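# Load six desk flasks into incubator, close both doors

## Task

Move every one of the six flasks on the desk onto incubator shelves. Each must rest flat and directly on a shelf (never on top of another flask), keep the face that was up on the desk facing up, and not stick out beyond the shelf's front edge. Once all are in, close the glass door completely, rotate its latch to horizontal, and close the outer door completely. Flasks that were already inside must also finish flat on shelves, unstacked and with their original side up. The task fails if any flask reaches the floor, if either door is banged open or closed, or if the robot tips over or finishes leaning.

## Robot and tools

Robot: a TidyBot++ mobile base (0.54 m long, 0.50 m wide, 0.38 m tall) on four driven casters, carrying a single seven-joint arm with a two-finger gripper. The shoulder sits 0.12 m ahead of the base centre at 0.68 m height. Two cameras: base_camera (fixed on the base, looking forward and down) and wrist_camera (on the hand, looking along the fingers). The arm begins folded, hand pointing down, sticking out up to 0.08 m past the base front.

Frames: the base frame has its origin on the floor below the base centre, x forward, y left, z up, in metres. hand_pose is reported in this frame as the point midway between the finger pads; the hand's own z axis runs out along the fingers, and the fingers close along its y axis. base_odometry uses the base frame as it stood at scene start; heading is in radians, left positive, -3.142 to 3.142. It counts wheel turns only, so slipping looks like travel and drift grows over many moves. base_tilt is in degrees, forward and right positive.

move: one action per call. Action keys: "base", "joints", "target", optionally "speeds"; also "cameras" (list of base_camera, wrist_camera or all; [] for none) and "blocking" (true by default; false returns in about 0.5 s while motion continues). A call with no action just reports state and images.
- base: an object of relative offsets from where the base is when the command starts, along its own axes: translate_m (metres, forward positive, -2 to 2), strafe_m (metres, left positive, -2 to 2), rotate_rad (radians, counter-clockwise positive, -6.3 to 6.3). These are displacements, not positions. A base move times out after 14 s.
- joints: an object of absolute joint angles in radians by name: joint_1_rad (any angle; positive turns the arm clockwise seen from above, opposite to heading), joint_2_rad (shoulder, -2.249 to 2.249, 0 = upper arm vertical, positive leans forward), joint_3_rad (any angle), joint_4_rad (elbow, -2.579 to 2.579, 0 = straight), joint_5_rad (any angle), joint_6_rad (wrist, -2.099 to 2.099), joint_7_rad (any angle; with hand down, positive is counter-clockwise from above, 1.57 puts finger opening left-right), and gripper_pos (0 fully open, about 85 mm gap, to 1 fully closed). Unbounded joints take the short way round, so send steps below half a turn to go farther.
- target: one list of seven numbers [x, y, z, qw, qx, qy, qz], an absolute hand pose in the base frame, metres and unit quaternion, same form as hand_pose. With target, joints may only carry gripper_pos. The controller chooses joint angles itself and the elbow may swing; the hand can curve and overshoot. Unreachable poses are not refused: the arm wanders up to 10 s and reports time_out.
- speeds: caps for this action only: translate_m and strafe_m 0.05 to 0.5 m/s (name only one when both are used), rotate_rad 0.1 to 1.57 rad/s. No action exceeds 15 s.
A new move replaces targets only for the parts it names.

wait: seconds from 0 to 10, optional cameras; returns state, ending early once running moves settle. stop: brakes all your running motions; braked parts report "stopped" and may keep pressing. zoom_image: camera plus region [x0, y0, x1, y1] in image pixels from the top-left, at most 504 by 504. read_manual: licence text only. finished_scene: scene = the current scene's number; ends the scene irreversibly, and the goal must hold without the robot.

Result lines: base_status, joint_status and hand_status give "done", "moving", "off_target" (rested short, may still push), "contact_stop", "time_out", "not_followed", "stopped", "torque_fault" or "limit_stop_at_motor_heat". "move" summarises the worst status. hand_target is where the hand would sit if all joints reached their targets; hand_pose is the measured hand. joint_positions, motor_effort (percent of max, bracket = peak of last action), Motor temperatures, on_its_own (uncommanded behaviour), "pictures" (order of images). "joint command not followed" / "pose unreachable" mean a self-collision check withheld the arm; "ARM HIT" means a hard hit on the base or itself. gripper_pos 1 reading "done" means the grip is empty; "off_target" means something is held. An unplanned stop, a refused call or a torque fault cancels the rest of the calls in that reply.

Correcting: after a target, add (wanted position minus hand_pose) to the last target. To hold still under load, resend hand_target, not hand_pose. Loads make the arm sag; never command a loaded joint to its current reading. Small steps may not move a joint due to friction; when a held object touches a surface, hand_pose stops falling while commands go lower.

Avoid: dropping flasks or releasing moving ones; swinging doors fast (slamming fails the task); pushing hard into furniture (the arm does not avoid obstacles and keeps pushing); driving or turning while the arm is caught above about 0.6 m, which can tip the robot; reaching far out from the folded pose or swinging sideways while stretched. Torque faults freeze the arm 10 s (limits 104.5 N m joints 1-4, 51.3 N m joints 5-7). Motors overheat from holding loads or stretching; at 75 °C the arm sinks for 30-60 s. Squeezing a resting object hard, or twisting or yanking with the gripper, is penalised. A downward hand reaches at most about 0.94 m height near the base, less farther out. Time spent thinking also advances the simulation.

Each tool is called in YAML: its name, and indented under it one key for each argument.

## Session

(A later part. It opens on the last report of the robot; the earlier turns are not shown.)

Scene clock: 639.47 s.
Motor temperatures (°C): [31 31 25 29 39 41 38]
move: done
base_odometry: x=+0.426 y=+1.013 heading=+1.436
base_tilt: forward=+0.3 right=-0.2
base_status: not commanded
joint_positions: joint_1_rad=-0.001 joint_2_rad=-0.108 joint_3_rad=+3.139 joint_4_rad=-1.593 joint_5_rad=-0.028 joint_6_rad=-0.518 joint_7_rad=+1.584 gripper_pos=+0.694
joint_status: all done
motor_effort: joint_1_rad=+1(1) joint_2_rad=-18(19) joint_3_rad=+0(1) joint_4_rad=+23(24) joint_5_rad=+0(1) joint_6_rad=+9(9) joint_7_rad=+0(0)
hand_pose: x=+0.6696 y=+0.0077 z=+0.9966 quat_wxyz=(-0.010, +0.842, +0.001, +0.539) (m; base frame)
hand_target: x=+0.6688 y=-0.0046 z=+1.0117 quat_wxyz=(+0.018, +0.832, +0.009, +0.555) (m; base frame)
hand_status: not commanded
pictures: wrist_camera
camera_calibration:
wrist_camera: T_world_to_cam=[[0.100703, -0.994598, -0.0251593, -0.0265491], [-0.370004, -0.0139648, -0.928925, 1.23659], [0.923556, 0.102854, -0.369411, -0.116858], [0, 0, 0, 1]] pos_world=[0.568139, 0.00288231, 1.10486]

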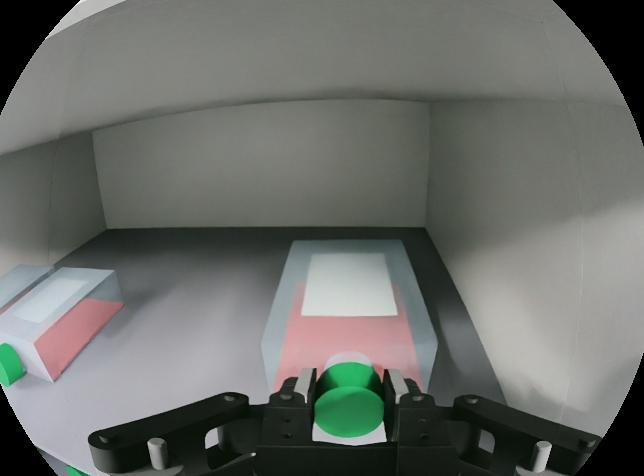

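move:
  joints: {"joint_4_rad": -1.635, "joint_6_rad": -0.47}
  cameras: ["wrist_camera"]

Scene clock: 643.20 s.
Motor temperatures (°C): [31 31 25 29 39 41 38]
move: done
base_odometry: x=+0.426 y=+1.013 heading=+1.436
base_tilt: forward=+0.3 right=-0.1
base_status: not commanded
joint_positions: joint_1_rad=-0.001 joint_2_rad=-0.108 joint_3_rad=+3.139 joint_4_rad=-1.634 joint_5_rad=-0.028 joint_6_rad=-0.512 joint_7_rad=+1.584 gripper_pos=+0.694
joint_status: all done
motor_effort: joint_1_rad=+0(0) joint_2_rad=-16(19) joint_3_rad=-1(1) joint_4_rad=+22(24) joint_5_rad=+0(1) joint_6_rad=+8(9) joint_7_rad=+0(1)
hand_pose: x=+0.6655 y=+0.0076 z=+0.9736 quat_wxyz=(-0.010, +0.852, +0.000, +0.524) (m; base frame)
hand_target: x=+0.6675 y=-0.0043 z=+0.9919 quat_wxyz=(+0.017, +0.837, +0.010, +0.546) (m; base frame)
hand_status: not commanded
pictures: wrist_camera
camera_calibration:
wrist_camera: T_world_to_cam=[[0.0995883, -0.994618, -0.0285841, -0.0226772], [-0.403021, -0.014055, -0.915083, 1.22215], [0.909756, 0.102652, -0.402251, -0.0804661], [0, 0, 0, 1]] pos_world=[0.568016, 0.00288218, 1.08536]

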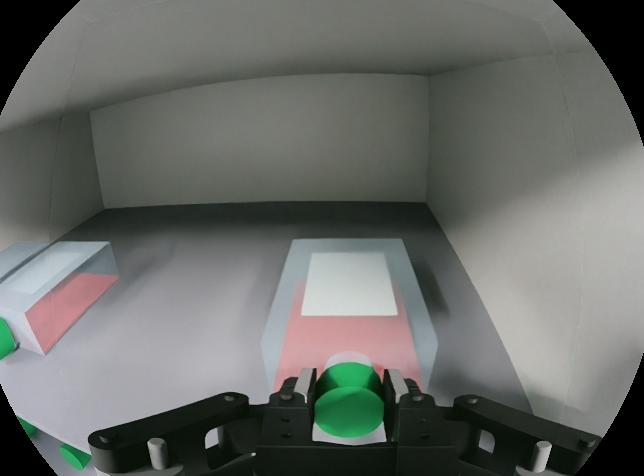

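move:
  joints: {"joint_4_rad": -1.656, "joint_6_rad": -0.448}
  cameras: ["wrist_camera"]

Scene clock: 645.57 s.
Motor temperatures (°C): [31 31 25 29 39 41 38]
move: done
base_odometry: x=+0.426 y=+1.013 heading=+1.436
base_tilt: forward=+0.3 right=-0.2
base_status: not commanded
joint_positions: joint_1_rad=-0.001 joint_2_rad=-0.108 joint_3_rad=+3.139 joint_4_rad=-1.645 joint_5_rad=-0.028 joint_6_rad=-0.491 joint_7_rad=+1.584 gripper_pos=+0.694
joint_status: all done
motor_effort: joint_1_rad=+0(1) joint_2_rad=-16(17) joint_3_rad=+0(1) joint_4_rad=+22(23) joint_5_rad=+1(1) joint_6_rad=+7(8) joint_7_rad=+0(0)
hand_pose: x=+0.6671 y=+0.0075 z=+0.9733 quat_wxyz=(-0.010, +0.849, +0.000, +0.528) (m; base frame)
hand_target: x=+0.6679 y=-0.0041 z=+0.9856 quat_wxyz=(+0.017, +0.837, +0.010, +0.547) (m; base frame)
hand_status: not commanded
pictures: wrist_camera
camera_calibration:
wrist_camera: T_world_to_cam=[[0.0993111, -0.994674, -0.0275948, -0.0237687], [-0.393193, -0.0137523, -0.919353, 1.22017], [0.914077, 0.102152, -0.392464, -0.0944095], [0, 0, 0, 1]] pos_world=[0.568419, 0.00278216, 1.08406]

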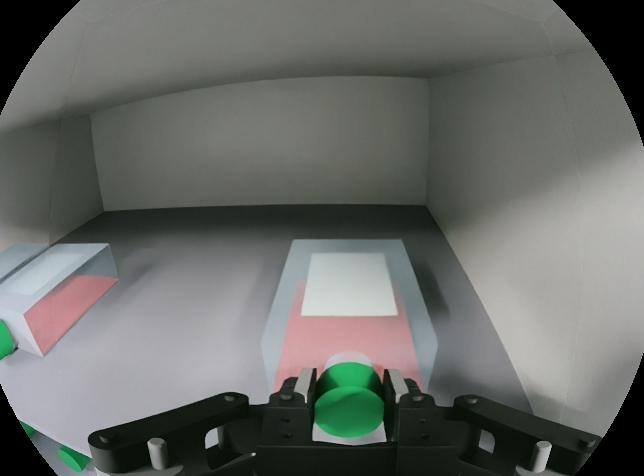

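move:
  joints: {"joint_4_rad": -1.672}
  cameras: ["wrist_camera"]

Scene clock: 647.07 s.
Motor temperatures (°C): [31 31 25 29 39 41 38]
move: done
base_odometry: x=+0.426 y=+1.013 heading=+1.436
base_tilt: forward=+0.2 right=-0.1
base_status: not commanded
joint_positions: joint_1_rad=-0.001 joint_2_rad=-0.109 joint_3_rad=+3.139 joint_4_rad=-1.650 joint_5_rad=-0.028 joint_6_rad=-0.485 joint_7_rad=+1.584 gripper_pos=+0.694
joint_status: all done
motor_effort: joint_1_rad=+0(1) joint_2_rad=-14(16) joint_3_rad=+0(1) joint_4_rad=+20(22) joint_5_rad=+1(1) joint_6_rad=+7(7) joint_7_rad=+0(1)
hand_pose: x=+0.6669 y=+0.0074 z=+0.9730 quat_wxyz=(-0.009, +0.848, +0.000, +0.530) (m; base frame)
hand_target: x=+0.6660 y=-0.0041 z=+0.9760 quat_wxyz=(+0.017, +0.841, +0.010, +0.540) (m; base frame)
hand_status: not commanded
pictures: wrist_camera
camera_calibration:
wrist_camera: T_world_to_cam=[[0.0991702, -0.994696, -0.0273056, -0.0240611], [-0.390474, -0.0136606, -0.920513, 1.219], [0.915257, 0.10195, -0.389757, -0.0977285], [0, 0, 0, 1]] pos_world=[0.56782, 0.00268214, 1.08336]

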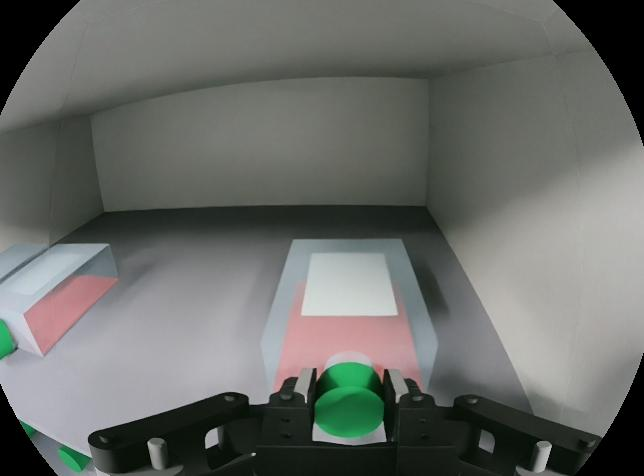

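move:
  joints: {"gripper_pos": 0.5}
  cameras: ["wrist_camera"]

Scene clock: 649.97 s.
Motor temperatures (°C): [31 31 25 29 39 41 38]
move: done
base_odometry: x=+0.426 y=+1.013 heading=+1.436
base_tilt: forward=+0.3 right=-0.1
base_status: not commanded
joint_positions: joint_1_rad=-0.001 joint_2_rad=-0.109 joint_3_rad=+3.139 joint_4_rad=-1.662 joint_5_rad=-0.028 joint_6_rad=-0.485 joint_7_rad=+1.584 gripper_pos=+0.500
joint_status: all done
motor_effort: joint_1_rad=+0(1) joint_2_rad=-17(17) joint_3_rad=-1(1) joint_4_rad=+22(23) joint_5_rad=+0(1) joint_6_rad=+7(8) joint_7_rad=+0(1)
hand_pose: x=+0.6653 y=+0.0074 z=+0.9657 quat_wxyz=(-0.009, +0.851, +0.000, +0.524) (m; base frame)
hand_target: x=+0.6660 y=-0.0041 z=+0.9760 quat_wxyz=(+0.017, +0.841, +0.010, +0.540) (m; base frame)
hand_status: not commanded
pictures: wrist_camera
camera_calibration:
wrist_camera: T_world_to_cam=[[0.0988724, -0.994694, -0.0284363, -0.0228173], [-0.401741, -0.0137564, -0.91565, 1.21455], [0.9104, 0.101957, -0.40097, -0.0850407], [0, 0, 0, 1]] pos_world=[0.567612, 0.00268209, 1.07736]

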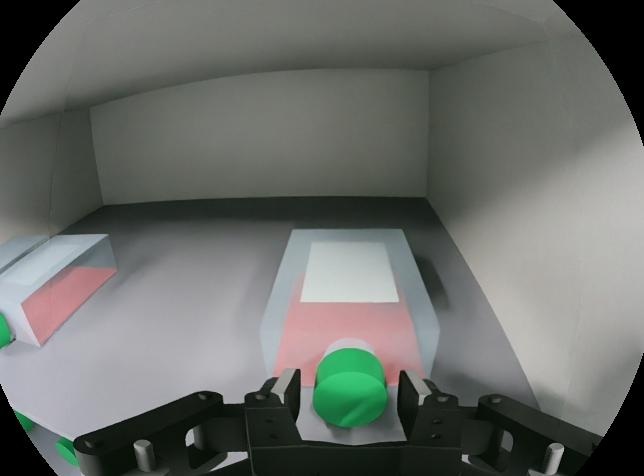

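move:
  base: {"translate_m": -0.3}
  speeds: {"translate_m": 0.2}
  cameras: ["wrist_camera"]

Scene clock: 654.77 s.
Motor temperatures (°C): [31 31 25 29 39 41 38]
move: done
base_odometry: x=+0.385 y=+0.715 heading=+1.436
base_tilt: forward=+0.3 right=-0.1
base_status: done
joint_positions: joint_1_rad=-0.001 joint_2_rad=-0.111 joint_3_rad=+3.139 joint_4_rad=-1.663 joint_5_rad=-0.028 joint_6_rad=-0.485 joint_7_rad=+1.584 gripper_pos=+0.500
joint_status: not commanded
motor_effort: joint_1_rad=+0(1) joint_2_rad=-17(21) joint_3_rad=+0(2) joint_4_rad=+22(23) joint_5_rad=+0(1) joint_6_rad=+7(8) joint_7_rad=+0(1)
hand_pose: x=+0.6647 y=+0.0074 z=+0.9664 quat_wxyz=(-0.009, +0.851, +0.000, +0.525) (m; base frame)
hand_target: x=+0.6660 y=-0.0041 z=+0.9760 quat_wxyz=(+0.017, +0.841, +0.010, +0.540) (m; base frame)
hand_status: not commanded
pictures: wrist_camera
camera_calibration:
wrist_camera: T_world_to_cam=[[0.0988592, -0.994703, -0.0281627, -0.0230186], [-0.400416, -0.0138547, -0.916229, 1.21469], [0.910985, 0.101854, -0.399664, -0.0859015], [0, 0, 0, 1]] pos_world=[0.566913, 0.002682, 1.07796]

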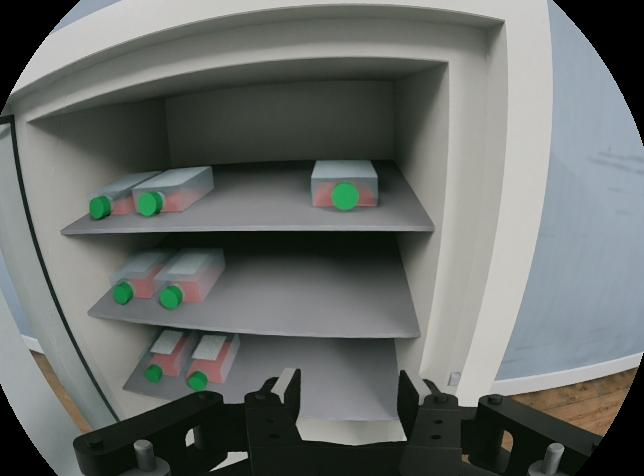

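move:
  base: {"translate_m": -0.71}
  joints: {"gripper_pos": 0.1, "joint_2_rad": 0.0, "joint_4_rad": -1.90, "joint_6_rad": -0.07}
  cameras: []

move:
  base: {"translate_m": 0.14, "strafe_m": 1.103, "rotate_rad": 1.82}
  cameras: ["wrist_camera"]

Scene clock: 666.40 s.
Motor temperatures (°C): [31 31 25 29 39 41 38]
move: done
base_odometry: x=+0.290 y=+0.011 heading=+1.436
base_tilt: forward=+0.3 right=-0.1
base_status: done
joint_positions: joint_1_rad=-0.001 joint_2_rad=+0.005 joint_3_rad=+3.139 joint_4_rad=-1.893 joint_5_rad=-0.028 joint_6_rad=-0.123 joint_7_rad=+1.584 gripper_pos=+0.100
joint_status: all done
motor_effort: joint_1_rad=+0(1) joint_2_rad=-19(24) joint_3_rad=-1(1) joint_4_rad=+21(22) joint_5_rad=+0(1) joint_6_rad=+7(8) joint_7_rad=+0(0)
hand_pose: x=+0.6989 y=+0.0044 z=+0.8662 quat_wxyz=(-0.006, +0.847, -0.004, +0.531) (m; base frame)
hand_target: x=+0.7033 y=+0.0005 z=+0.8799 quat_wxyz=(+0.012, +0.833, +0.016, +0.553) (m; base frame)
hand_status: not commanded
pictures: none
No camera images: "cameras" was empty.

Scene clock: 670.43 s.
Motor temperatures (°C): [31 31 25 29 39 41 38]
move: done
base_odometry: x=-0.784 y=+0.298 heading=-3.026
base_tilt: forward=+0.3 right=-0.2
base_status: done
joint_positions: joint_1_rad=+0.000 joint_2_rad=+0.007 joint_3_rad=+3.143 joint_4_rad=-1.893 joint_5_rad=-0.028 joint_6_rad=-0.119 joint_7_rad=+1.584 gripper_pos=+0.100
joint_status: not commanded
motor_effort: joint_1_rad=+0(5) joint_2_rad=-20(23) joint_3_rad=+0(5) joint_4_rad=+21(22) joint_5_rad=+1(1) joint_6_rad=+8(8) joint_7_rad=+0(1)
hand_pose: x=+0.7000 y=+0.0016 z=+0.8655 quat_wxyz=(-0.005, +0.847, -0.006, +0.532) (m; base frame)
hand_target: x=+0.7033 y=+0.0005 z=+0.8799 quat_wxyz=(+0.012, +0.833, +0.016, +0.553) (m; base frame)
hand_status: not commanded
pictures: wrist_camera
camera_calibration:
wrist_camera: T_world_to_cam=[[0.0844894, -0.996099, -0.0254684, -0.0272929], [-0.385911, -0.00914679, -0.92249, 1.13152], [0.918659, 0.0877692, -0.385179, -0.175651], [0, 0, 0, 1]] pos_world=[0.600336, -0.0014199, 0.975465]

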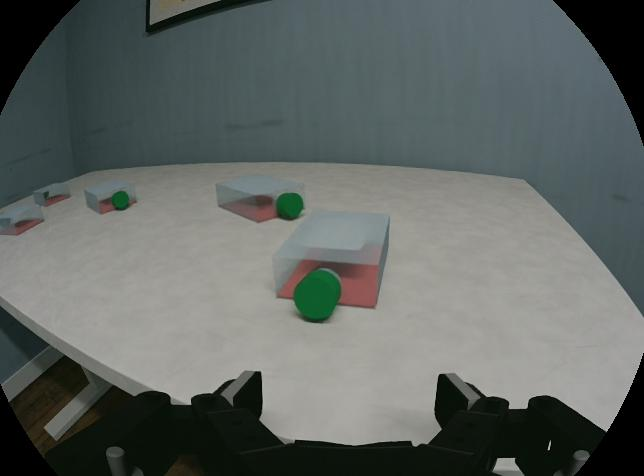

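move:
  base: {"translate_m": 0.034, "strafe_m": 0.175, "rotate_rad": -0.19}
  cameras: ["wrist_camera"]

Scene clock: 677.40 s.
Motor temperatures (°C): [31 31 25 29 39 41 38]
move: done
base_odometry: x=-0.798 y=+0.120 heading=+3.066
base_tilt: forward=+0.3 right=-0.2
base_status: done
joint_positions: joint_1_rad=+0.000 joint_2_rad=+0.007 joint_3_rad=+3.143 joint_4_rad=-1.893 joint_5_rad=-0.028 joint_6_rad=-0.119 joint_7_rad=+1.584 gripper_pos=+0.100
joint_status: not commanded
motor_effort: joint_1_rad=+0(4) joint_2_rad=-19(22) joint_3_rad=+0(5) joint_4_rad=+22(22) joint_5_rad=+0(1) joint_6_rad=+7(8) joint_7_rad=+0(1)
hand_pose: x=+0.7000 y=+0.0014 z=+0.8656 quat_wxyz=(-0.005, +0.847, -0.006, +0.532) (m; base frame)
hand_target: x=+0.7033 y=+0.0005 z=+0.8799 quat_wxyz=(+0.012, +0.833, +0.016, +0.553) (m; base frame)
hand_status: not commanded
pictures: wrist_camera
camera_calibration:
wrist_camera: T_world_to_cam=[[0.084184, -0.996126, -0.0254105, -0.0273626], [-0.385509, -0.00904348, -0.92266, 1.13153], [0.918856, 0.0874691, -0.384777, -0.176104], [0, 0, 0, 1]] pos_world=[0.600335, -0.00161992, 0.975565]

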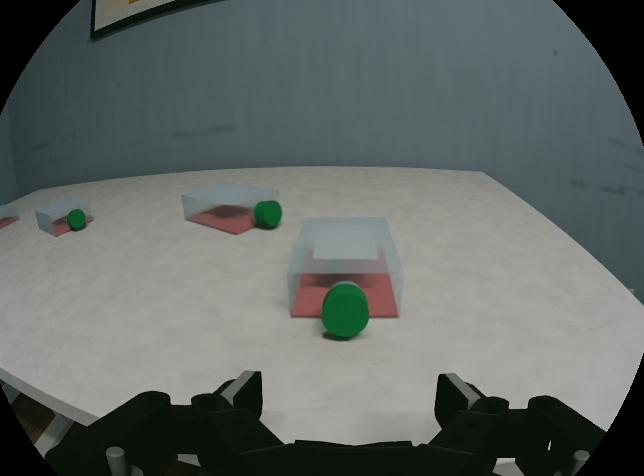

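move:
  base: {"translate_m": 0.103, "strafe_m": 0.003}
  speeds: {"translate_m": 0.15}
  joints: {"joint_4_rad": -1.922}
  cameras: ["wrist_camera"]

Scene clock: 683.83 s.
Motor temperatures (°C): [31 31 25 29 39 41 38]
move: done
base_odometry: x=-0.901 y=+0.125 heading=+3.066
base_tilt: forward=+0.2 right=-0.2
base_status: done
joint_positions: joint_1_rad=+0.000 joint_2_rad=+0.007 joint_3_rad=+3.143 joint_4_rad=-1.917 joint_5_rad=-0.028 joint_6_rad=-0.118 joint_7_rad=+1.584 gripper_pos=+0.100
joint_status: all done
motor_effort: joint_1_rad=+0(1) joint_2_rad=-20(22) joint_3_rad=+1(1) joint_4_rad=+21(22) joint_5_rad=+0(1) joint_6_rad=+7(8) joint_7_rad=+0(0)
hand_pose: x=+0.6942 y=+0.0014 z=+0.8524 quat_wxyz=(-0.005, +0.853, -0.006, +0.522) (m; base frame)
hand_target: x=+0.6983 y=+0.0005 z=+0.8671 quat_wxyz=(+0.012, +0.839, +0.016, +0.544) (m; base frame)
hand_status: not commanded
pictures: wrist_camera
camera_calibration:
wrist_camera: T_world_to_cam=[[0.0835453, -0.996127, -0.0274067, -0.025059], [-0.406278, -0.00893558, -0.913706, 1.12378], [0.909922, 0.0874705, -0.405451, -0.152057], [0, 0, 0, 1]] pos_world=[0.59702, -0.00161986, 0.964464]

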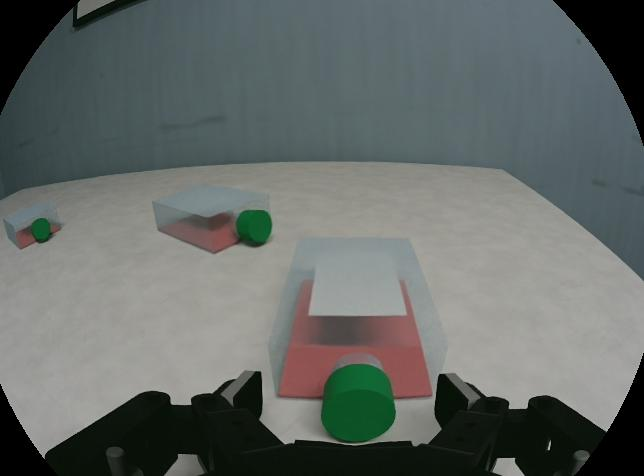

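move:
  base: {"strafe_m": -0.004}
  cameras: []

move:
  joints: {"gripper_pos": 0.84}
  cameras: []

move:
  joints: {"joint_4_rad": -1.85}
  cameras: ["wrist_camera"]

Scene clock: 687.23 s.
Motor temperatures (°C): [31 31 25 29 39 41 38]
move: done
base_odometry: x=-0.901 y=+0.129 heading=+3.066
base_tilt: forward=+0.3 right=-0.2
base_status: done
joint_positions: joint_1_rad=+0.000 joint_2_rad=+0.007 joint_3_rad=+3.143 joint_4_rad=-1.917 joint_5_rad=-0.028 joint_6_rad=-0.118 joint_7_rad=+1.584 gripper_pos=+0.100
joint_status: not commanded
motor_effort: joint_1_rad=+0(3) joint_2_rad=-20(21) joint_3_rad=-1(3) joint_4_rad=+21(22) joint_5_rad=+0(1) joint_6_rad=+7(8) joint_7_rad=+0(0)
hand_pose: x=+0.6942 y=+0.0014 z=+0.8524 quat_wxyz=(-0.005, +0.853, -0.006, +0.522) (m; base frame)
hand_target: x=+0.6983 y=+0.0005 z=+0.8671 quat_wxyz=(+0.012, +0.839, +0.016, +0.544) (m; base frame)
hand_status: not commanded
pictures: none
No camera images: "cameras" was empty.

Scene clock: 688.20 s.
Motor temperatures (°C): [31 31 25 29 39 41 38]
move: off_target
base_odometry: x=-0.901 y=+0.129 heading=+3.066
base_tilt: forward=+0.3 right=-0.1
base_status: not commanded
joint_positions: joint_1_rad=+0.000 joint_2_rad=+0.007 joint_3_rad=+3.143 joint_4_rad=-1.917 joint_5_rad=-0.028 joint_6_rad=-0.117 joint_7_rad=+1.584 gripper_pos=+0.690
joint_status: gripper_pos off_target (ended at +0.690, target +0.840)
motor_effort: joint_1_rad=+0(1) joint_2_rad=-20(20) joint_3_rad=-1(1) joint_4_rad=+21(22) joint_5_rad=+1(1) joint_6_rad=+7(8) joint_7_rad=+0(0)
hand_pose: x=+0.6944 y=+0.0014 z=+0.8527 quat_wxyz=(-0.005, +0.852, -0.006, +0.523) (m; base frame)
hand_target: x=+0.6983 y=+0.0005 z=+0.8671 quat_wxyz=(+0.012, +0.839, +0.016, +0.544) (m; base frame)
hand_status: not commanded
pictures: none
No camera images: "cameras" was empty.

Scene clock: 689.03 s.
Motor temperatures (°C): [31 31 25 29 39 41 38]
move: done
base_odometry: x=-0.901 y=+0.129 heading=+3.066
base_tilt: forward=+0.2 right=-0.1
base_status: not commanded
joint_positions: joint_1_rad=+0.000 joint_2_rad=+0.007 joint_3_rad=+3.143 joint_4_rad=-1.870 joint_5_rad=-0.028 joint_6_rad=-0.116 joint_7_rad=+1.584 gripper_pos=+0.690
joint_status: all done
motor_effort: joint_1_rad=+0(0) joint_2_rad=-21(22) joint_3_rad=-1(1) joint_4_rad=+23(24) joint_5_rad=+0(1) joint_6_rad=+9(9) joint_7_rad=+0(0)
hand_pose: x=+0.7057 y=+0.0014 z=+0.8805 quat_wxyz=(-0.005, +0.839, -0.006, +0.543) (m; base frame)
hand_target: x=+0.7137 y=+0.0005 z=+0.9094 quat_wxyz=(+0.013, +0.819, +0.016, +0.573) (m; base frame)
hand_status: not commanded
pictures: wrist_camera
camera_calibration:
wrist_camera: T_world_to_cam=[[0.0846523, -0.996143, -0.0230722, -0.0298757], [-0.360653, -0.00904649, -0.932656, 1.13863], [0.928851, 0.0872726, -0.360027, -0.204416], [0, 0, 0, 1]] pos_world=[0.603051, -0.00161998, 0.987667]

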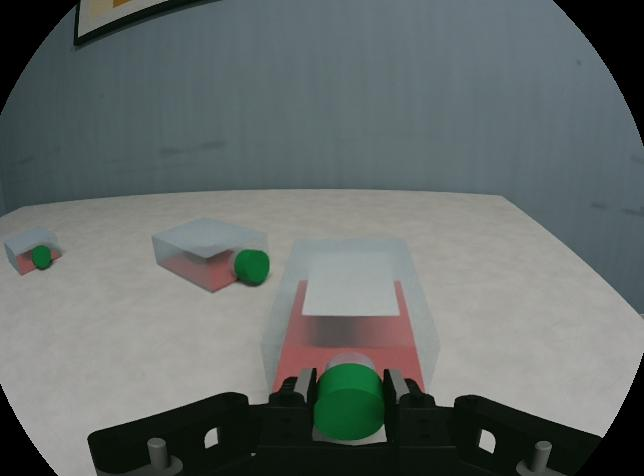

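move:
  base: {"translate_m": -0.3}
  joints: {"joint_2_rad": -0.12, "joint_4_rad": -1.55, "joint_6_rad": -0.62}
  cameras: []

move:
  base: {"translate_m": -0.5, "strafe_m": 0.155, "rotate_rad": -1.629}
  speeds: {"rotate_rad": 0.9}
  cameras: ["wrist_camera"]

Scene clock: 708.70 s.
Motor temperatures (°C): [31 31 25 29 39 41 38]
move: done
base_odometry: x=-0.602 y=+0.106 heading=+3.067
base_tilt: forward=+0.1 right=-0.1
base_status: done
joint_positions: joint_1_rad=+0.000 joint_2_rad=-0.114 joint_3_rad=+3.143 joint_4_rad=-1.574 joint_5_rad=-0.028 joint_6_rad=-0.569 joint_7_rad=+1.584 gripper_pos=+0.690
joint_status: all done
motor_effort: joint_1_rad=+0(2) joint_2_rad=-18(26) joint_3_rad=-1(2) joint_4_rad=+23(24) joint_5_rad=+0(1) joint_6_rad=+8(10) joint_7_rad=+0(1)
hand_pose: x=+0.6629 y=+0.0051 z=+0.9971 quat_wxyz=(-0.009, +0.849, -0.001, +0.528) (m; base frame)
hand_target: x=+0.6561 y=-0.0059 z=+1.0003 quat_wxyz=(+0.018, +0.855, +0.008, +0.519) (m; base frame)
hand_status: not commanded
pictures: none
No camera images: "cameras" was empty.

Scene clock: 711.67 s.
Motor temperatures (°C): [31 31 25 29 39 41 38]
move: done
base_odometry: x=-0.115 y=-0.086 heading=+1.438
base_tilt: forward=+0.3 right=-0.2
base_status: done
joint_positions: joint_1_rad=+0.002 joint_2_rad=-0.110 joint_3_rad=+3.144 joint_4_rad=-1.574 joint_5_rad=-0.027 joint_6_rad=-0.570 joint_7_rad=+1.584 gripper_pos=+0.690
joint_status: not commanded
motor_effort: joint_1_rad=+0(4) joint_2_rad=-17(21) joint_3_rad=+0(4) joint_4_rad=+23(24) joint_5_rad=+0(1) joint_6_rad=+8(9) joint_7_rad=+0(0)
hand_pose: x=+0.6638 y=+0.0035 z=+0.9949 quat_wxyz=(-0.007, +0.850, -0.002, +0.526) (m; base frame)
hand_target: x=+0.6561 y=-0.0059 z=+1.0003 quat_wxyz=(+0.018, +0.855, +0.008, +0.519) (m; base frame)
hand_status: not commanded
pictures: wrist_camera
camera_calibration:
wrist_camera: T_world_to_cam=[[0.0935831, -0.995254, -0.0266658, -0.0239492], [-0.398045, -0.0128514, -0.917276, 1.23978], [0.91258, 0.0964557, -0.397358, -0.0765464], [0, 0, 0, 1]] pos_world=[0.565583, -0.000519325, 1.10616]

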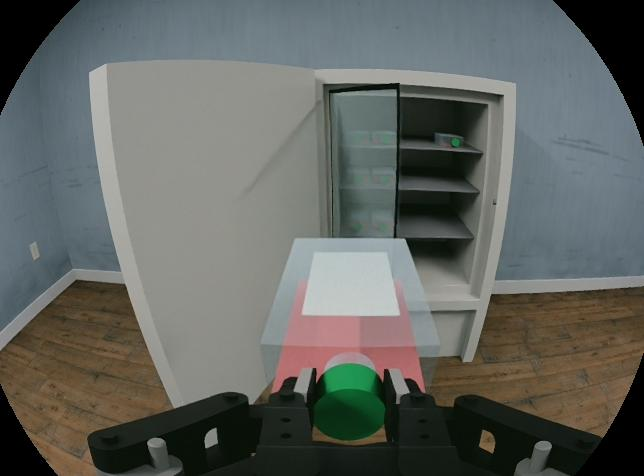

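move:
  base: {"translate_m": 0.35, "strafe_m": -0.2575}
  cameras: []

move:
  base: {"translate_m": 0.5}
  speeds: {"translate_m": 0.4}
  cameras: ["wrist_camera"]

Scene clock: 716.03 s.
Motor temperatures (°C): [31 31 25 29 39 41 38]
move: done
base_odometry: x=+0.187 y=+0.227 heading=+1.438
base_tilt: forward=+0.3 right=-0.2
base_status: done
joint_positions: joint_1_rad=+0.002 joint_2_rad=-0.104 joint_3_rad=+3.144 joint_4_rad=-1.573 joint_5_rad=-0.025 joint_6_rad=-0.573 joint_7_rad=+1.584 gripper_pos=+0.690
joint_status: not commanded
motor_effort: joint_1_rad=+0(3) joint_2_rad=-17(21) joint_3_rad=+0(5) joint_4_rad=+24(24) joint_5_rad=+1(1) joint_6_rad=+9(9) joint_7_rad=+0(0)
hand_pose: x=+0.6654 y=+0.0032 z=+0.9912 quat_wxyz=(-0.007, +0.852, -0.002, +0.523) (m; base frame)
hand_target: x=+0.6561 y=-0.0059 z=+1.0003 quat_wxyz=(+0.018, +0.855, +0.008, +0.519) (m; base frame)
hand_status: not commanded
pictures: none
No camera images: "cameras" was empty.

Scene clock: 718.47 s.
Motor temperatures (°C): [31 31 25 29 39 41 38]
move: done
base_odometry: x=+0.253 y=+0.723 heading=+1.437
base_tilt: forward=+0.3 right=-0.1
base_status: done
joint_positions: joint_1_rad=+0.002 joint_2_rad=-0.106 joint_3_rad=+3.144 joint_4_rad=-1.573 joint_5_rad=-0.025 joint_6_rad=-0.574 joint_7_rad=+1.584 gripper_pos=+0.690
joint_status: not commanded
motor_effort: joint_1_rad=+0(1) joint_2_rad=-17(21) joint_3_rad=+0(1) joint_4_rad=+23(23) joint_5_rad=+0(1) joint_6_rad=+8(9) joint_7_rad=+0(0)
hand_pose: x=+0.6647 y=+0.0032 z=+0.9921 quat_wxyz=(-0.007, +0.852, -0.002, +0.523) (m; base frame)
hand_target: x=+0.6561 y=-0.0059 z=+1.0003 quat_wxyz=(+0.018, +0.855, +0.008, +0.519) (m; base frame)
hand_status: not commanded
pictures: wrist_camera
camera_calibration:
wrist_camera: T_world_to_cam=[[0.0933415, -0.99529, -0.0261937, -0.0246507], [-0.404266, -0.0138449, -0.914537, 1.23894], [0.909866, 0.0959535, -0.403654, -0.0704663], [0, 0, 0, 1]] pos_world=[0.567278, -0.000620034, 1.10397]

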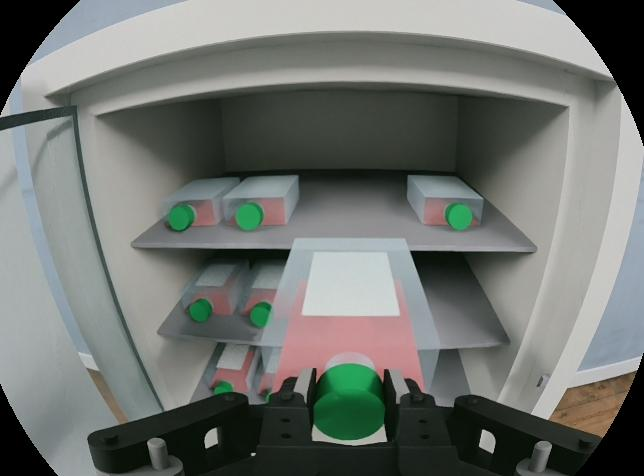

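move:
  base: {"translate_m": 0.30, "strafe_m": -0.01}
  speeds: {"translate_m": 0.2}
  cameras: []

move:
  joints: {"joint_4_rad": -1.6, "joint_6_rad": -0.48}
  cameras: ["wrist_camera"]

Scene clock: 731.43 s.
Motor temperatures (°C): [31 31 25 29 39 41 38]
move: time_out
base_odometry: x=+0.267 y=+0.808 heading=+1.420
base_tilt: forward=+0.3 right=-0.1
base_status: translate_m time_out (by the wheels' count: +0.086 of +0.300); the other done
joint_positions: joint_1_rad=+0.002 joint_2_rad=-0.099 joint_3_rad=+3.145 joint_4_rad=-1.568 joint_5_rad=-0.024 joint_6_rad=-0.581 joint_7_rad=+1.584 gripper_pos=+0.690
joint_status: not commanded
motor_effort: joint_1_rad=+0(5) joint_2_rad=-18(37) joint_3_rad=+0(4) joint_4_rad=+23(26) joint_5_rad=+0(1) joint_6_rad=+8(12) joint_7_rad=+0(1)
hand_pose: x=+0.6663 y=+0.0025 z=+0.9893 quat_wxyz=(-0.006, +0.855, -0.002, +0.519) (m; base frame)
hand_target: x=+0.6561 y=-0.0059 z=+1.0003 quat_wxyz=(+0.018, +0.855, +0.008, +0.519) (m; base frame)
hand_status: not commanded
pictures: none
No camera images: "cameras" was empty.

not run: a stop that you did not command came earlier in this reply.

move:
  cameras: ["all"]

Scene clock: 732.23 s.
Motor temperatures (°C): [31 31 25 29 39 41 38]
base_odometry: x=+0.267 y=+0.808 heading=+1.420
base_tilt: forward=+0.2 right=-0.1
base_status: translate_m time_out (by the wheels' count: +0.086 of +0.300); the other done
joint_positions: joint_1_rad=+0.002 joint_2_rad=-0.099 joint_3_rad=+3.145 joint_4_rad=-1.568 joint_5_rad=-0.024 joint_6_rad=-0.581 joint_7_rad=+1.584 gripper_pos=+0.690
joint_status: not commanded
motor_effort: joint_1_rad=+0(5) joint_2_rad=-18(37) joint_3_rad=+0(4) joint_4_rad=+23(26) joint_5_rad=+0(1) joint_6_rad=+8(12) joint_7_rad=+0(1)
hand_pose: x=+0.6663 y=+0.0025 z=+0.9893 quat_wxyz=(-0.006, +0.855, -0.002, +0.519) (m; base frame)
hand_target: x=+0.6561 y=-0.0059 z=+1.0003 quat_wxyz=(+0.018, +0.855, +0.008, +0.519) (m; base frame)
hand_status: not commanded
pictures: base_camera, wrist_camera
camera_calibration:
wrist_camera: T_world_to_cam=[[0.09222, -0.995416, -0.0253558, -0.0257343], [-0.412758, -0.0150415, -0.910717, 1.23892], [0.90616, 0.0944521, -0.412253, -0.0620408], [0, 0, 0, 1]] pos_world=[0.569967, -0.00112117, 1.10208]

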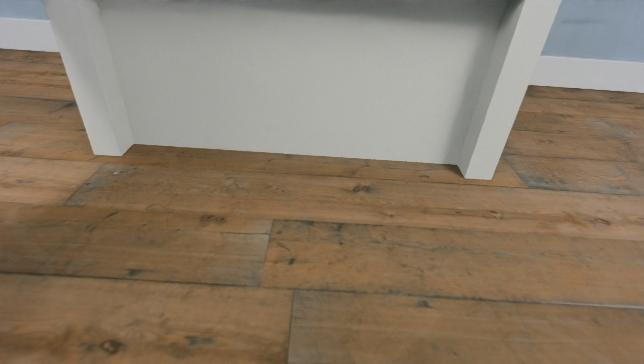

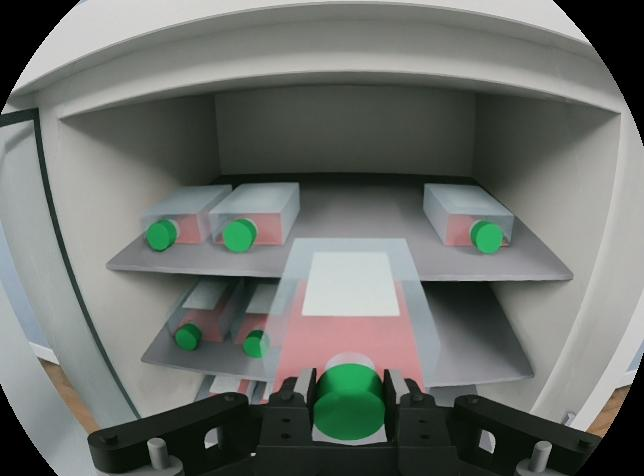

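move:
  base: {"translate_m": -0.2, "rotate_rad": 0.017}
  speeds: {"translate_m": 0.2}
  cameras: ["wrist_camera"]

Scene clock: 764.87 s.
Motor temperatures (°C): [31 31 25 29 39 41 38]
move: done
base_odometry: x=+0.237 y=+0.610 heading=+1.438
base_tilt: forward=+0.3 right=-0.1
base_status: done
joint_positions: joint_1_rad=+0.002 joint_2_rad=-0.104 joint_3_rad=+3.144 joint_4_rad=-1.568 joint_5_rad=-0.023 joint_6_rad=-0.581 joint_7_rad=+1.584 gripper_pos=+0.690
joint_status: not commanded
motor_effort: joint_1_rad=+0(3) joint_2_rad=-18(21) joint_3_rad=-1(2) joint_4_rad=+22(24) joint_5_rad=+0(1) joint_6_rad=+8(9) joint_7_rad=+0(1)
hand_pose: x=+0.6650 y=+0.0030 z=+0.9916 quat_wxyz=(-0.006, +0.853, -0.001, +0.521) (m; base frame)
hand_target: x=+0.6561 y=-0.0059 z=+1.0003 quat_wxyz=(+0.018, +0.855, +0.008, +0.519) (m; base frame)
hand_status: not commanded
pictures: wrist_camera
camera_calibration:
wrist_camera: T_world_to_cam=[[0.0933455, -0.995329, -0.0246517, -0.02644], [-0.408911, -0.0157504, -0.912438, 1.23964], [0.907788, 0.0952524, -0.408471, -0.0647798], [0, 0, 0, 1]] pos_world=[0.568176, -0.000621289, 1.10398]

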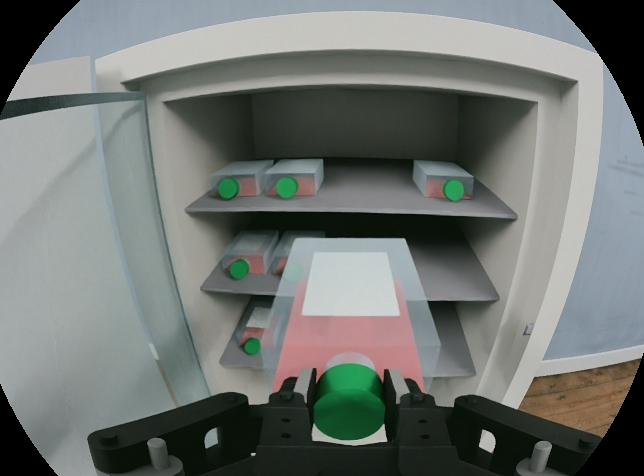

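move:
  base: {"rotate_rad": 0.2}
  speeds: {"rotate_rad": 0.15}
  cameras: []

move:
  base: {"translate_m": 0.03, "strafe_m": 0.12}
  speeds: {"strafe_m": 0.08}
  cameras: ["wrist_camera"]

Scene clock: 776.93 s.
Motor temperatures (°C): [31 31 25 29 39 41 38]
move: done
base_odometry: x=+0.237 y=+0.610 heading=+1.638
base_tilt: forward=+0.3 right=+0.0
base_status: done
joint_positions: joint_1_rad=+0.001 joint_2_rad=-0.104 joint_3_rad=+3.143 joint_4_rad=-1.568 joint_5_rad=-0.021 joint_6_rad=-0.581 joint_7_rad=+1.584 gripper_pos=+0.691
joint_status: not commanded
motor_effort: joint_1_rad=+0(3) joint_2_rad=-18(18) joint_3_rad=-1(3) joint_4_rad=+23(23) joint_5_rad=+1(1) joint_6_rad=+8(9) joint_7_rad=+0(1)
hand_pose: x=+0.6650 y=+0.0033 z=+0.9916 quat_wxyz=(-0.005, +0.853, +0.000, +0.521) (m; base frame)
hand_target: x=+0.6561 y=-0.0059 z=+1.0003 quat_wxyz=(+0.018, +0.855, +0.008, +0.519) (m; base frame)
hand_status: not commanded
pictures: none
No camera images: "cameras" was empty.

Scene clock: 779.03 s.
Motor temperatures (°C): [31 31 25 29 39 41 38]
move: done
base_odometry: x=+0.115 y=+0.632 heading=+1.639
base_tilt: forward=+0.3 right=-0.2
base_status: done
joint_positions: joint_1_rad=+0.003 joint_2_rad=-0.104 joint_3_rad=+3.144 joint_4_rad=-1.568 joint_5_rad=-0.017 joint_6_rad=-0.581 joint_7_rad=+1.584 gripper_pos=+0.691
joint_status: not commanded
motor_effort: joint_1_rad=+0(5) joint_2_rad=-18(20) joint_3_rad=+0(5) joint_4_rad=+23(24) joint_5_rad=+0(2) joint_6_rad=+8(9) joint_7_rad=+0(1)
hand_pose: x=+0.6649 y=+0.0016 z=+0.9917 quat_wxyz=(-0.003, +0.853, +0.000, +0.521) (m; base frame)
hand_target: x=+0.6561 y=-0.0059 z=+1.0003 quat_wxyz=(+0.018, +0.855, +0.008, +0.519) (m; base frame)
hand_status: not commanded
pictures: wrist_camera
camera_calibration:
wrist_camera: T_world_to_cam=[[0.0919996, -0.995586, -0.0185883, -0.0329581], [-0.408873, -0.0207487, -0.912355, 1.23959], [0.907942, 0.0915366, -0.408977, -0.0641024], [0, 0, 0, 1]] pos_world=[0.568068, -0.00122504, 1.10412]

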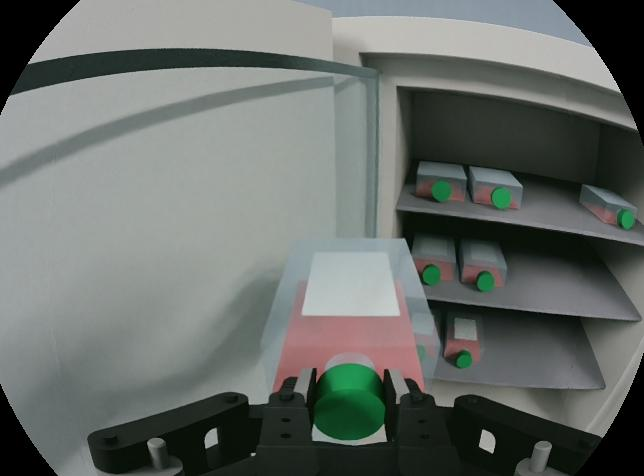

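move:
  base: {"translate_m": 0.02, "strafe_m": 0.12}
  speeds: {"strafe_m": 0.08}
  cameras: ["wrist_camera"]

Scene clock: 782.83 s.
Motor temperatures (°C): [31 31 25 29 39 41 38]
move: done
base_odometry: x=-0.006 y=+0.644 heading=+1.639
base_tilt: forward=+0.3 right=-0.1
base_status: done
joint_positions: joint_1_rad=+0.077 joint_2_rad=-0.118 joint_3_rad=+3.209 joint_4_rad=-1.568 joint_5_rad=+0.022 joint_6_rad=-0.605 joint_7_rad=+1.584 gripper_pos=+0.691
joint_status: not commanded
motor_effort: joint_1_rad=-15(17) joint_2_rad=-13(19) joint_3_rad=-15(17) joint_4_rad=+24(26) joint_5_rad=-7(8) joint_6_rad=+12(13) joint_7_rad=+3(3)
hand_pose: x=+0.6515 y=-0.0823 z=+0.9930 quat_wxyz=(+0.047, +0.854, -0.053, +0.515) (m; base frame)
hand_target: x=+0.6561 y=-0.0059 z=+1.0003 quat_wxyz=(+0.018, +0.855, +0.008, +0.519) (m; base frame)
hand_status: not commanded
pictures: wrist_camera
camera_calibration:
wrist_camera: T_world_to_cam=[[-0.0514922, -0.998604, 0.0117761, -0.0521503], [-0.420248, 0.0109699, -0.907343, 1.23854], [0.905947, -0.05167, -0.420226, -0.0430673], [0, 0, 0, 1]] pos_world=[0.556827, -0.0678894, 1.1063]

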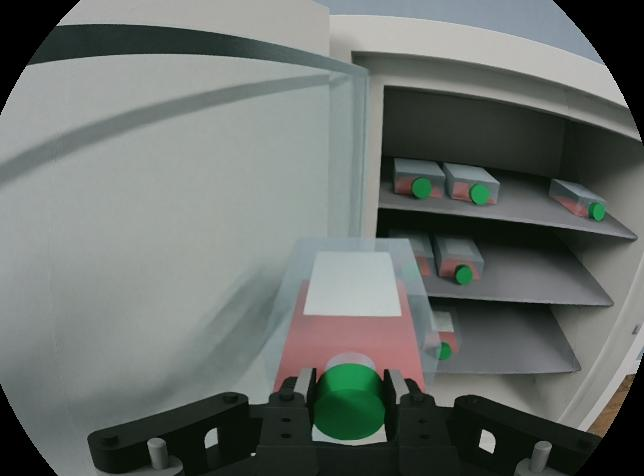

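move:
  base: {"strafe_m": -0.15}
  speeds: {"strafe_m": 0.12}
  cameras: ["wrist_camera"]

Scene clock: 803.60 s.
Motor temperatures (°C): [31 31 25 29 39 41 38]
move: done
base_odometry: x=+0.144 y=+0.654 heading=+1.639
base_tilt: forward=+0.3 right=-0.1
base_status: done
joint_positions: joint_1_rad=+0.011 joint_2_rad=-0.119 joint_3_rad=+3.156 joint_4_rad=-1.568 joint_5_rad=+0.022 joint_6_rad=-0.605 joint_7_rad=+1.584 gripper_pos=+0.691
joint_status: not commanded
motor_effort: joint_1_rad=+0(15) joint_2_rad=-17(18) joint_3_rad=+0(16) joint_4_rad=+23(25) joint_5_rad=+1(6) joint_6_rad=+8(13) joint_7_rad=+0(2)
hand_pose: x=+0.6567 y=-0.0170 z=+0.9931 quat_wxyz=(+0.019, +0.856, -0.001, +0.517) (m; base frame)
hand_target: x=+0.6561 y=-0.0059 z=+1.0003 quat_wxyz=(+0.018, +0.855, +0.008, +0.519) (m; base frame)
hand_status: not commanded
pictures: wrist_camera
camera_calibration:
wrist_camera: T_world_to_cam=[[0.0664645, -0.997628, 0.0179178, -0.0702237], [-0.418514, -0.044175, -0.907135, 1.2379], [0.905775, 0.0527934, -0.420458, -0.0422497], [0, 0, 0, 1]] pos_world=[0.561014, -0.0131425, 1.10644]

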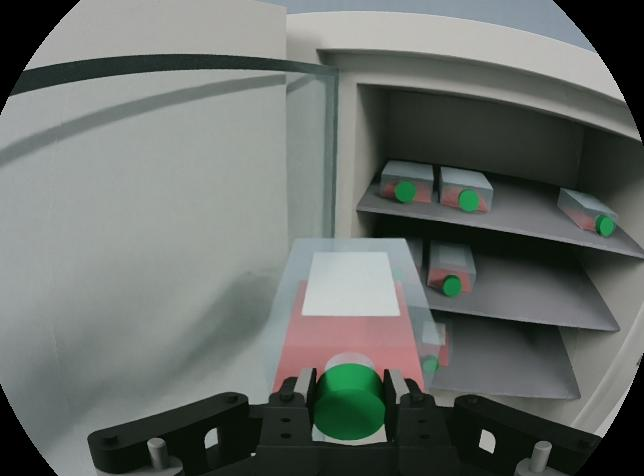

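move:
  base: {"strafe_m": -0.40, "rotate_rad": 0.068}
  joints: {"joint_1_rad": -0.01, "joint_3_rad": 3.125, "joint_5_rad": -0.01, "joint_6_rad": -0.55}
  cameras: ["wrist_camera"]

Scene clock: 808.73 s.
Motor temperatures (°C): [31 31 25 29 39 41 38]
move: done
base_odometry: x=+0.543 y=+0.682 heading=+1.708
base_tilt: forward=+0.3 right=-0.1
base_status: done
joint_positions: joint_1_rad=-0.009 joint_2_rad=-0.119 joint_3_rad=+3.129 joint_4_rad=-1.567 joint_5_rad=+0.013 joint_6_rad=-0.568 joint_7_rad=+1.584 gripper_pos=+0.691
joint_status: all done
motor_effort: joint_1_rad=+0(3) joint_2_rad=-17(20) joint_3_rad=+0(3) joint_4_rad=+23(24) joint_5_rad=+0(1) joint_6_rad=+9(10) joint_7_rad=+0(0)
hand_pose: x=+0.6619 y=+0.0110 z=+1.0036 quat_wxyz=(+0.004, +0.846, +0.018, +0.533) (m; base frame)
hand_target: x=+0.6650 y=+0.0181 z=+1.0198 quat_wxyz=(-0.011, +0.836, +0.009, +0.549) (m; base frame)
hand_status: not commanded
pictures: wrist_camera
camera_calibration:
wrist_camera: T_world_to_cam=[[0.114151, -0.993344, 0.0153977, -0.071884], [-0.381474, -0.0581379, -0.922549, 1.24189], [0.917304, 0.0994365, -0.385571, -0.087166], [0, 0, 0, 1]] pos_world=[0.561912, 0.00946278, 1.1132]

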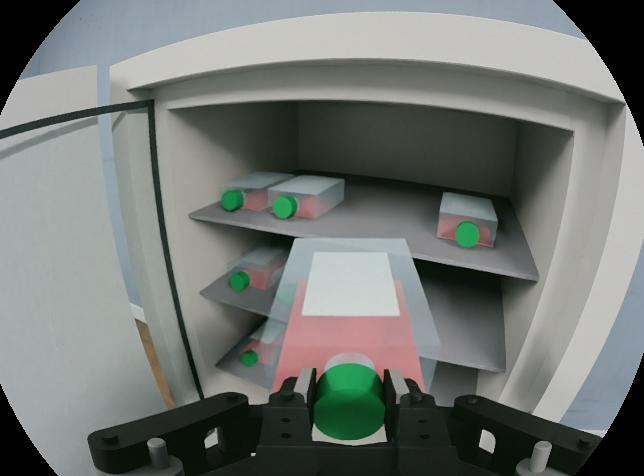

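move:
  base: {"translate_m": 0.15, "strafe_m": -0.044}
  speeds: {"translate_m": 0.2}
  cameras: ["wrist_camera"]

Scene clock: 827.53 s.
Motor temperatures (°C): [31 30 25 29 39 41 38]
move: done
base_odometry: x=+0.567 y=+0.837 heading=+1.708
base_tilt: forward=+0.3 right=-0.1
base_status: done
joint_positions: joint_1_rad=-0.009 joint_2_rad=-0.115 joint_3_rad=+3.129 joint_4_rad=-1.567 joint_5_rad=+0.013 joint_6_rad=-0.568 joint_7_rad=+1.584 gripper_pos=+0.691
joint_status: not commanded
motor_effort: joint_1_rad=+0(2) joint_2_rad=-17(20) joint_3_rad=+0(1) joint_4_rad=+23(25) joint_5_rad=+0(1) joint_6_rad=+9(9) joint_7_rad=+0(0)
hand_pose: x=+0.6632 y=+0.0111 z=+1.0015 quat_wxyz=(+0.004, +0.847, +0.018, +0.532) (m; base frame)
hand_target: x=+0.6650 y=+0.0181 z=+1.0198 quat_wxyz=(-0.011, +0.836, +0.009, +0.549) (m; base frame)
hand_status: not commanded
pictures: wrist_camera
camera_calibration:
wrist_camera: T_world_to_cam=[[0.114251, -0.993338, 0.0150547, -0.0717269], [-0.384988, -0.0582401, -0.921082, 1.24132], [0.915822, 0.099439, -0.389078, -0.0846476], [0, 0, 0, 1]] pos_world=[0.563611, 0.00946276, 1.1115]

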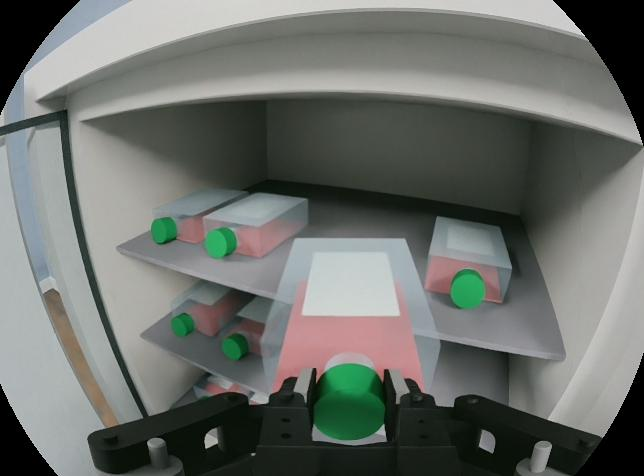

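move:
  base: {"translate_m": 0.12}
  speeds: {"translate_m": 0.15}
  cameras: ["wrist_camera"]

Scene clock: 830.40 s.
Motor temperatures (°C): [31 30 25 29 39 41 38]
move: done
base_odometry: x=+0.550 y=+0.956 heading=+1.707
base_tilt: forward=+0.2 right=-0.1
base_status: done
joint_positions: joint_1_rad=-0.009 joint_2_rad=-0.113 joint_3_rad=+3.129 joint_4_rad=-1.567 joint_5_rad=+0.013 joint_6_rad=-0.568 joint_7_rad=+1.584 gripper_pos=+0.691
joint_status: not commanded
motor_effort: joint_1_rad=+0(1) joint_2_rad=-17(20) joint_3_rad=-1(1) joint_4_rad=+23(24) joint_5_rad=+1(1) joint_6_rad=+8(9) joint_7_rad=+0(1)
hand_pose: x=+0.6638 y=+0.0111 z=+1.0004 quat_wxyz=(+0.004, +0.847, +0.018, +0.531) (m; base frame)
hand_target: x=+0.6650 y=+0.0181 z=+1.0198 quat_wxyz=(-0.011, +0.836, +0.009, +0.549) (m; base frame)
hand_status: not commanded
pictures: wrist_camera
camera_calibration:
wrist_camera: T_world_to_cam=[[0.114282, -0.993338, 0.0148185, -0.0715712], [-0.386895, -0.0582405, -0.920283, 1.24102], [0.915015, 0.0994387, -0.390973, -0.0832601], [0, 0, 0, 1]] pos_world=[0.56451, 0.00946276, 1.1106]

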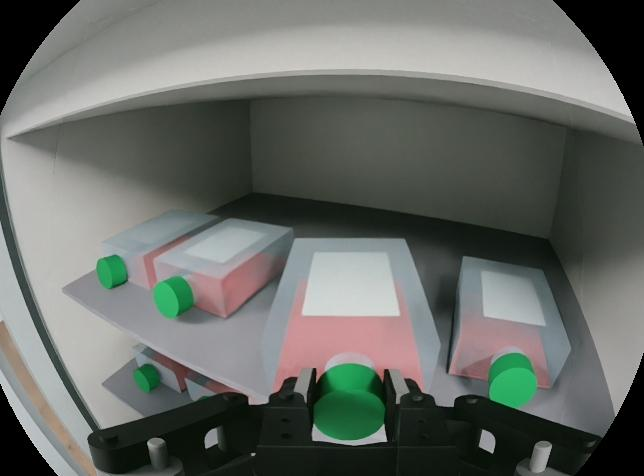

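move:
  base: {"translate_m": 0.06}
  speeds: {"translate_m": 0.15}
  cameras: []

move:
  joints: {"joint_4_rad": -1.61, "joint_6_rad": -0.545}
  cameras: ["wrist_camera"]

Scene clock: 836.70 s.
Motor temperatures (°C): [31 30 25 29 39 41 38]
move: done
base_odometry: x=+0.542 y=+1.015 heading=+1.707
base_tilt: forward=+0.2 right=-0.2
base_status: done
joint_positions: joint_1_rad=-0.009 joint_2_rad=-0.110 joint_3_rad=+3.129 joint_4_rad=-1.567 joint_5_rad=+0.013 joint_6_rad=-0.568 joint_7_rad=+1.584 gripper_pos=+0.691
joint_status: not commanded
motor_effort: joint_1_rad=+0(1) joint_2_rad=-18(20) joint_3_rad=+0(2) joint_4_rad=+23(24) joint_5_rad=+1(1) joint_6_rad=+8(9) joint_7_rad=+0(1)
hand_pose: x=+0.6647 y=+0.0111 z=+0.9988 quat_wxyz=(+0.004, +0.848, +0.018, +0.530) (m; base frame)
hand_target: x=+0.6650 y=+0.0181 z=+1.0198 quat_wxyz=(-0.011, +0.836, +0.009, +0.549) (m; base frame)
hand_status: not commanded
pictures: none
No camera images: "cameras" was empty.

Scene clock: 837.60 s.
Motor temperatures (°C): [31 30 25 29 39 41 38]
move: done
base_odometry: x=+0.542 y=+1.015 heading=+1.707
base_tilt: forward=+0.3 right=-0.2
base_status: not commanded
joint_positions: joint_1_rad=-0.009 joint_2_rad=-0.110 joint_3_rad=+3.129 joint_4_rad=-1.608 joint_5_rad=+0.013 joint_6_rad=-0.567 joint_7_rad=+1.584 gripper_pos=+0.691
joint_status: all done
motor_effort: joint_1_rad=+0(0) joint_2_rad=-16(18) joint_3_rad=+0(1) joint_4_rad=+22(24) joint_5_rad=+0(1) joint_6_rad=+7(9) joint_7_rad=+0(1)
hand_pose: x=+0.6600 y=+0.0109 z=+0.9753 quat_wxyz=(+0.004, +0.858, +0.018, +0.513) (m; base frame)
hand_target: x=+0.6598 y=+0.0179 z=+0.9855 quat_wxyz=(-0.011, +0.851, +0.010, +0.525) (m; base frame)
hand_status: not commanded
pictures: wrist_camera
camera_calibration:
wrist_camera: T_world_to_cam=[[0.114742, -0.993337, 0.0107507, -0.0671899], [-0.425583, -0.0589328, -0.902998, 1.22517], [0.897615, 0.0990366, -0.42951, -0.040406], [0, 0, 0, 1]] pos_world=[0.565392, 0.00946242, 1.0897]

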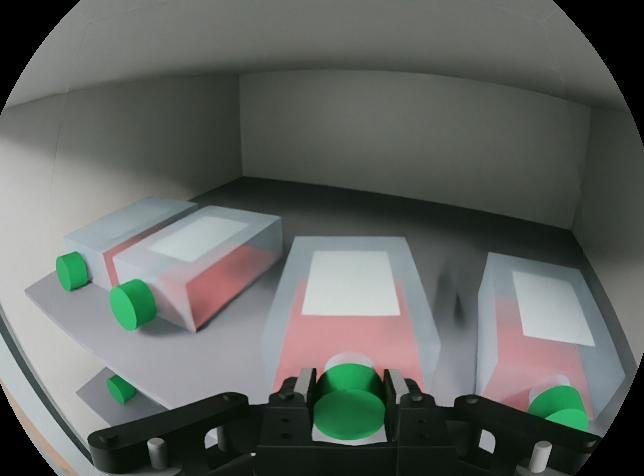

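move:
  joints: {"joint_4_rad": -1.625, "joint_6_rad": -0.495}
  cameras: []

Scene clock: 840.27 s.
Motor temperatures (°C): [31 30 25 29 39 41 38]
move: done
base_odometry: x=+0.542 y=+1.015 heading=+1.707
base_tilt: forward=+0.2 right=+0.0
base_status: not commanded
joint_positions: joint_1_rad=-0.009 joint_2_rad=-0.110 joint_3_rad=+3.129 joint_4_rad=-1.624 joint_5_rad=+0.013 joint_6_rad=-0.535 joint_7_rad=+1.584 gripper_pos=+0.691
joint_status: all done
motor_effort: joint_1_rad=+0(0) joint_2_rad=-18(18) joint_3_rad=+0(1) joint_4_rad=+23(24) joint_5_rad=+1(1) joint_6_rad=+8(9) joint_7_rad=+0(0)
hand_pose: x=+0.6627 y=+0.0111 z=+0.9748 quat_wxyz=(+0.004, +0.854, +0.018, +0.520) (m; base frame)
hand_target: x=+0.6649 y=+0.0179 z=+0.9906 quat_wxyz=(-0.011, +0.841, +0.009, +0.540) (m; base frame)
hand_status: not commanded
pictures: none
No camera images: "cameras" was empty.

move:
  joints: {"joint_4_rad": -1.64, "joint_6_rad": -0.48}
  cameras: []

Scene clock: 841.90 s.
Motor temperatures (°C): [30 30 25 29 39 41 38]
move: done
base_odometry: x=+0.542 y=+1.015 heading=+1.707
base_tilt: forward=+0.3 right=+0.0
base_status: not commanded
joint_positions: joint_1_rad=-0.009 joint_2_rad=-0.110 joint_3_rad=+3.129 joint_4_rad=-1.632 joint_5_rad=+0.013 joint_6_rad=-0.522 joint_7_rad=+1.584 gripper_pos=+0.691
joint_status: all done
motor_effort: joint_1_rad=+0(0) joint_2_rad=-17(18) joint_3_rad=+0(1) joint_4_rad=+23(23) joint_5_rad=+1(1) joint_6_rad=+8(8) joint_7_rad=+0(0)
hand_pose: x=+0.6634 y=+0.0112 z=+0.9733 quat_wxyz=(+0.004, +0.853, +0.018, +0.521) (m; base frame)
hand_target: x=+0.6652 y=+0.0179 z=+0.9859 quat_wxyz=(-0.011, +0.841, +0.009, +0.540) (m; base frame)
hand_status: not commanded
pictures: none
No camera images: "cameras" was empty.

move:
  joints: {"joint_4_rad": -1.656}
  cameras: []

Scene clock: 843.10 s.
Motor temperatures (°C): [30 30 25 29 39 41 38]
move: done
base_odometry: x=+0.542 y=+1.015 heading=+1.707
base_tilt: forward=+0.2 right=-0.2
base_status: not commanded
joint_positions: joint_1_rad=-0.009 joint_2_rad=-0.111 joint_3_rad=+3.129 joint_4_rad=-1.637 joint_5_rad=+0.013 joint_6_rad=-0.517 joint_7_rad=+1.584 gripper_pos=+0.691
joint_status: all done
motor_effort: joint_1_rad=+0(1) joint_2_rad=-15(17) joint_3_rad=-1(1) joint_4_rad=+20(23) joint_5_rad=+1(1) joint_6_rad=+7(8) joint_7_rad=+0(1)
hand_pose: x=+0.6633 y=+0.0112 z=+0.9729 quat_wxyz=(+0.004, +0.852, +0.018, +0.522) (m; base frame)
hand_target: x=+0.6633 y=+0.0178 z=+0.9764 quat_wxyz=(-0.011, +0.846, +0.009, +0.533) (m; base frame)
hand_status: not commanded
pictures: none
No camera images: "cameras" was empty.


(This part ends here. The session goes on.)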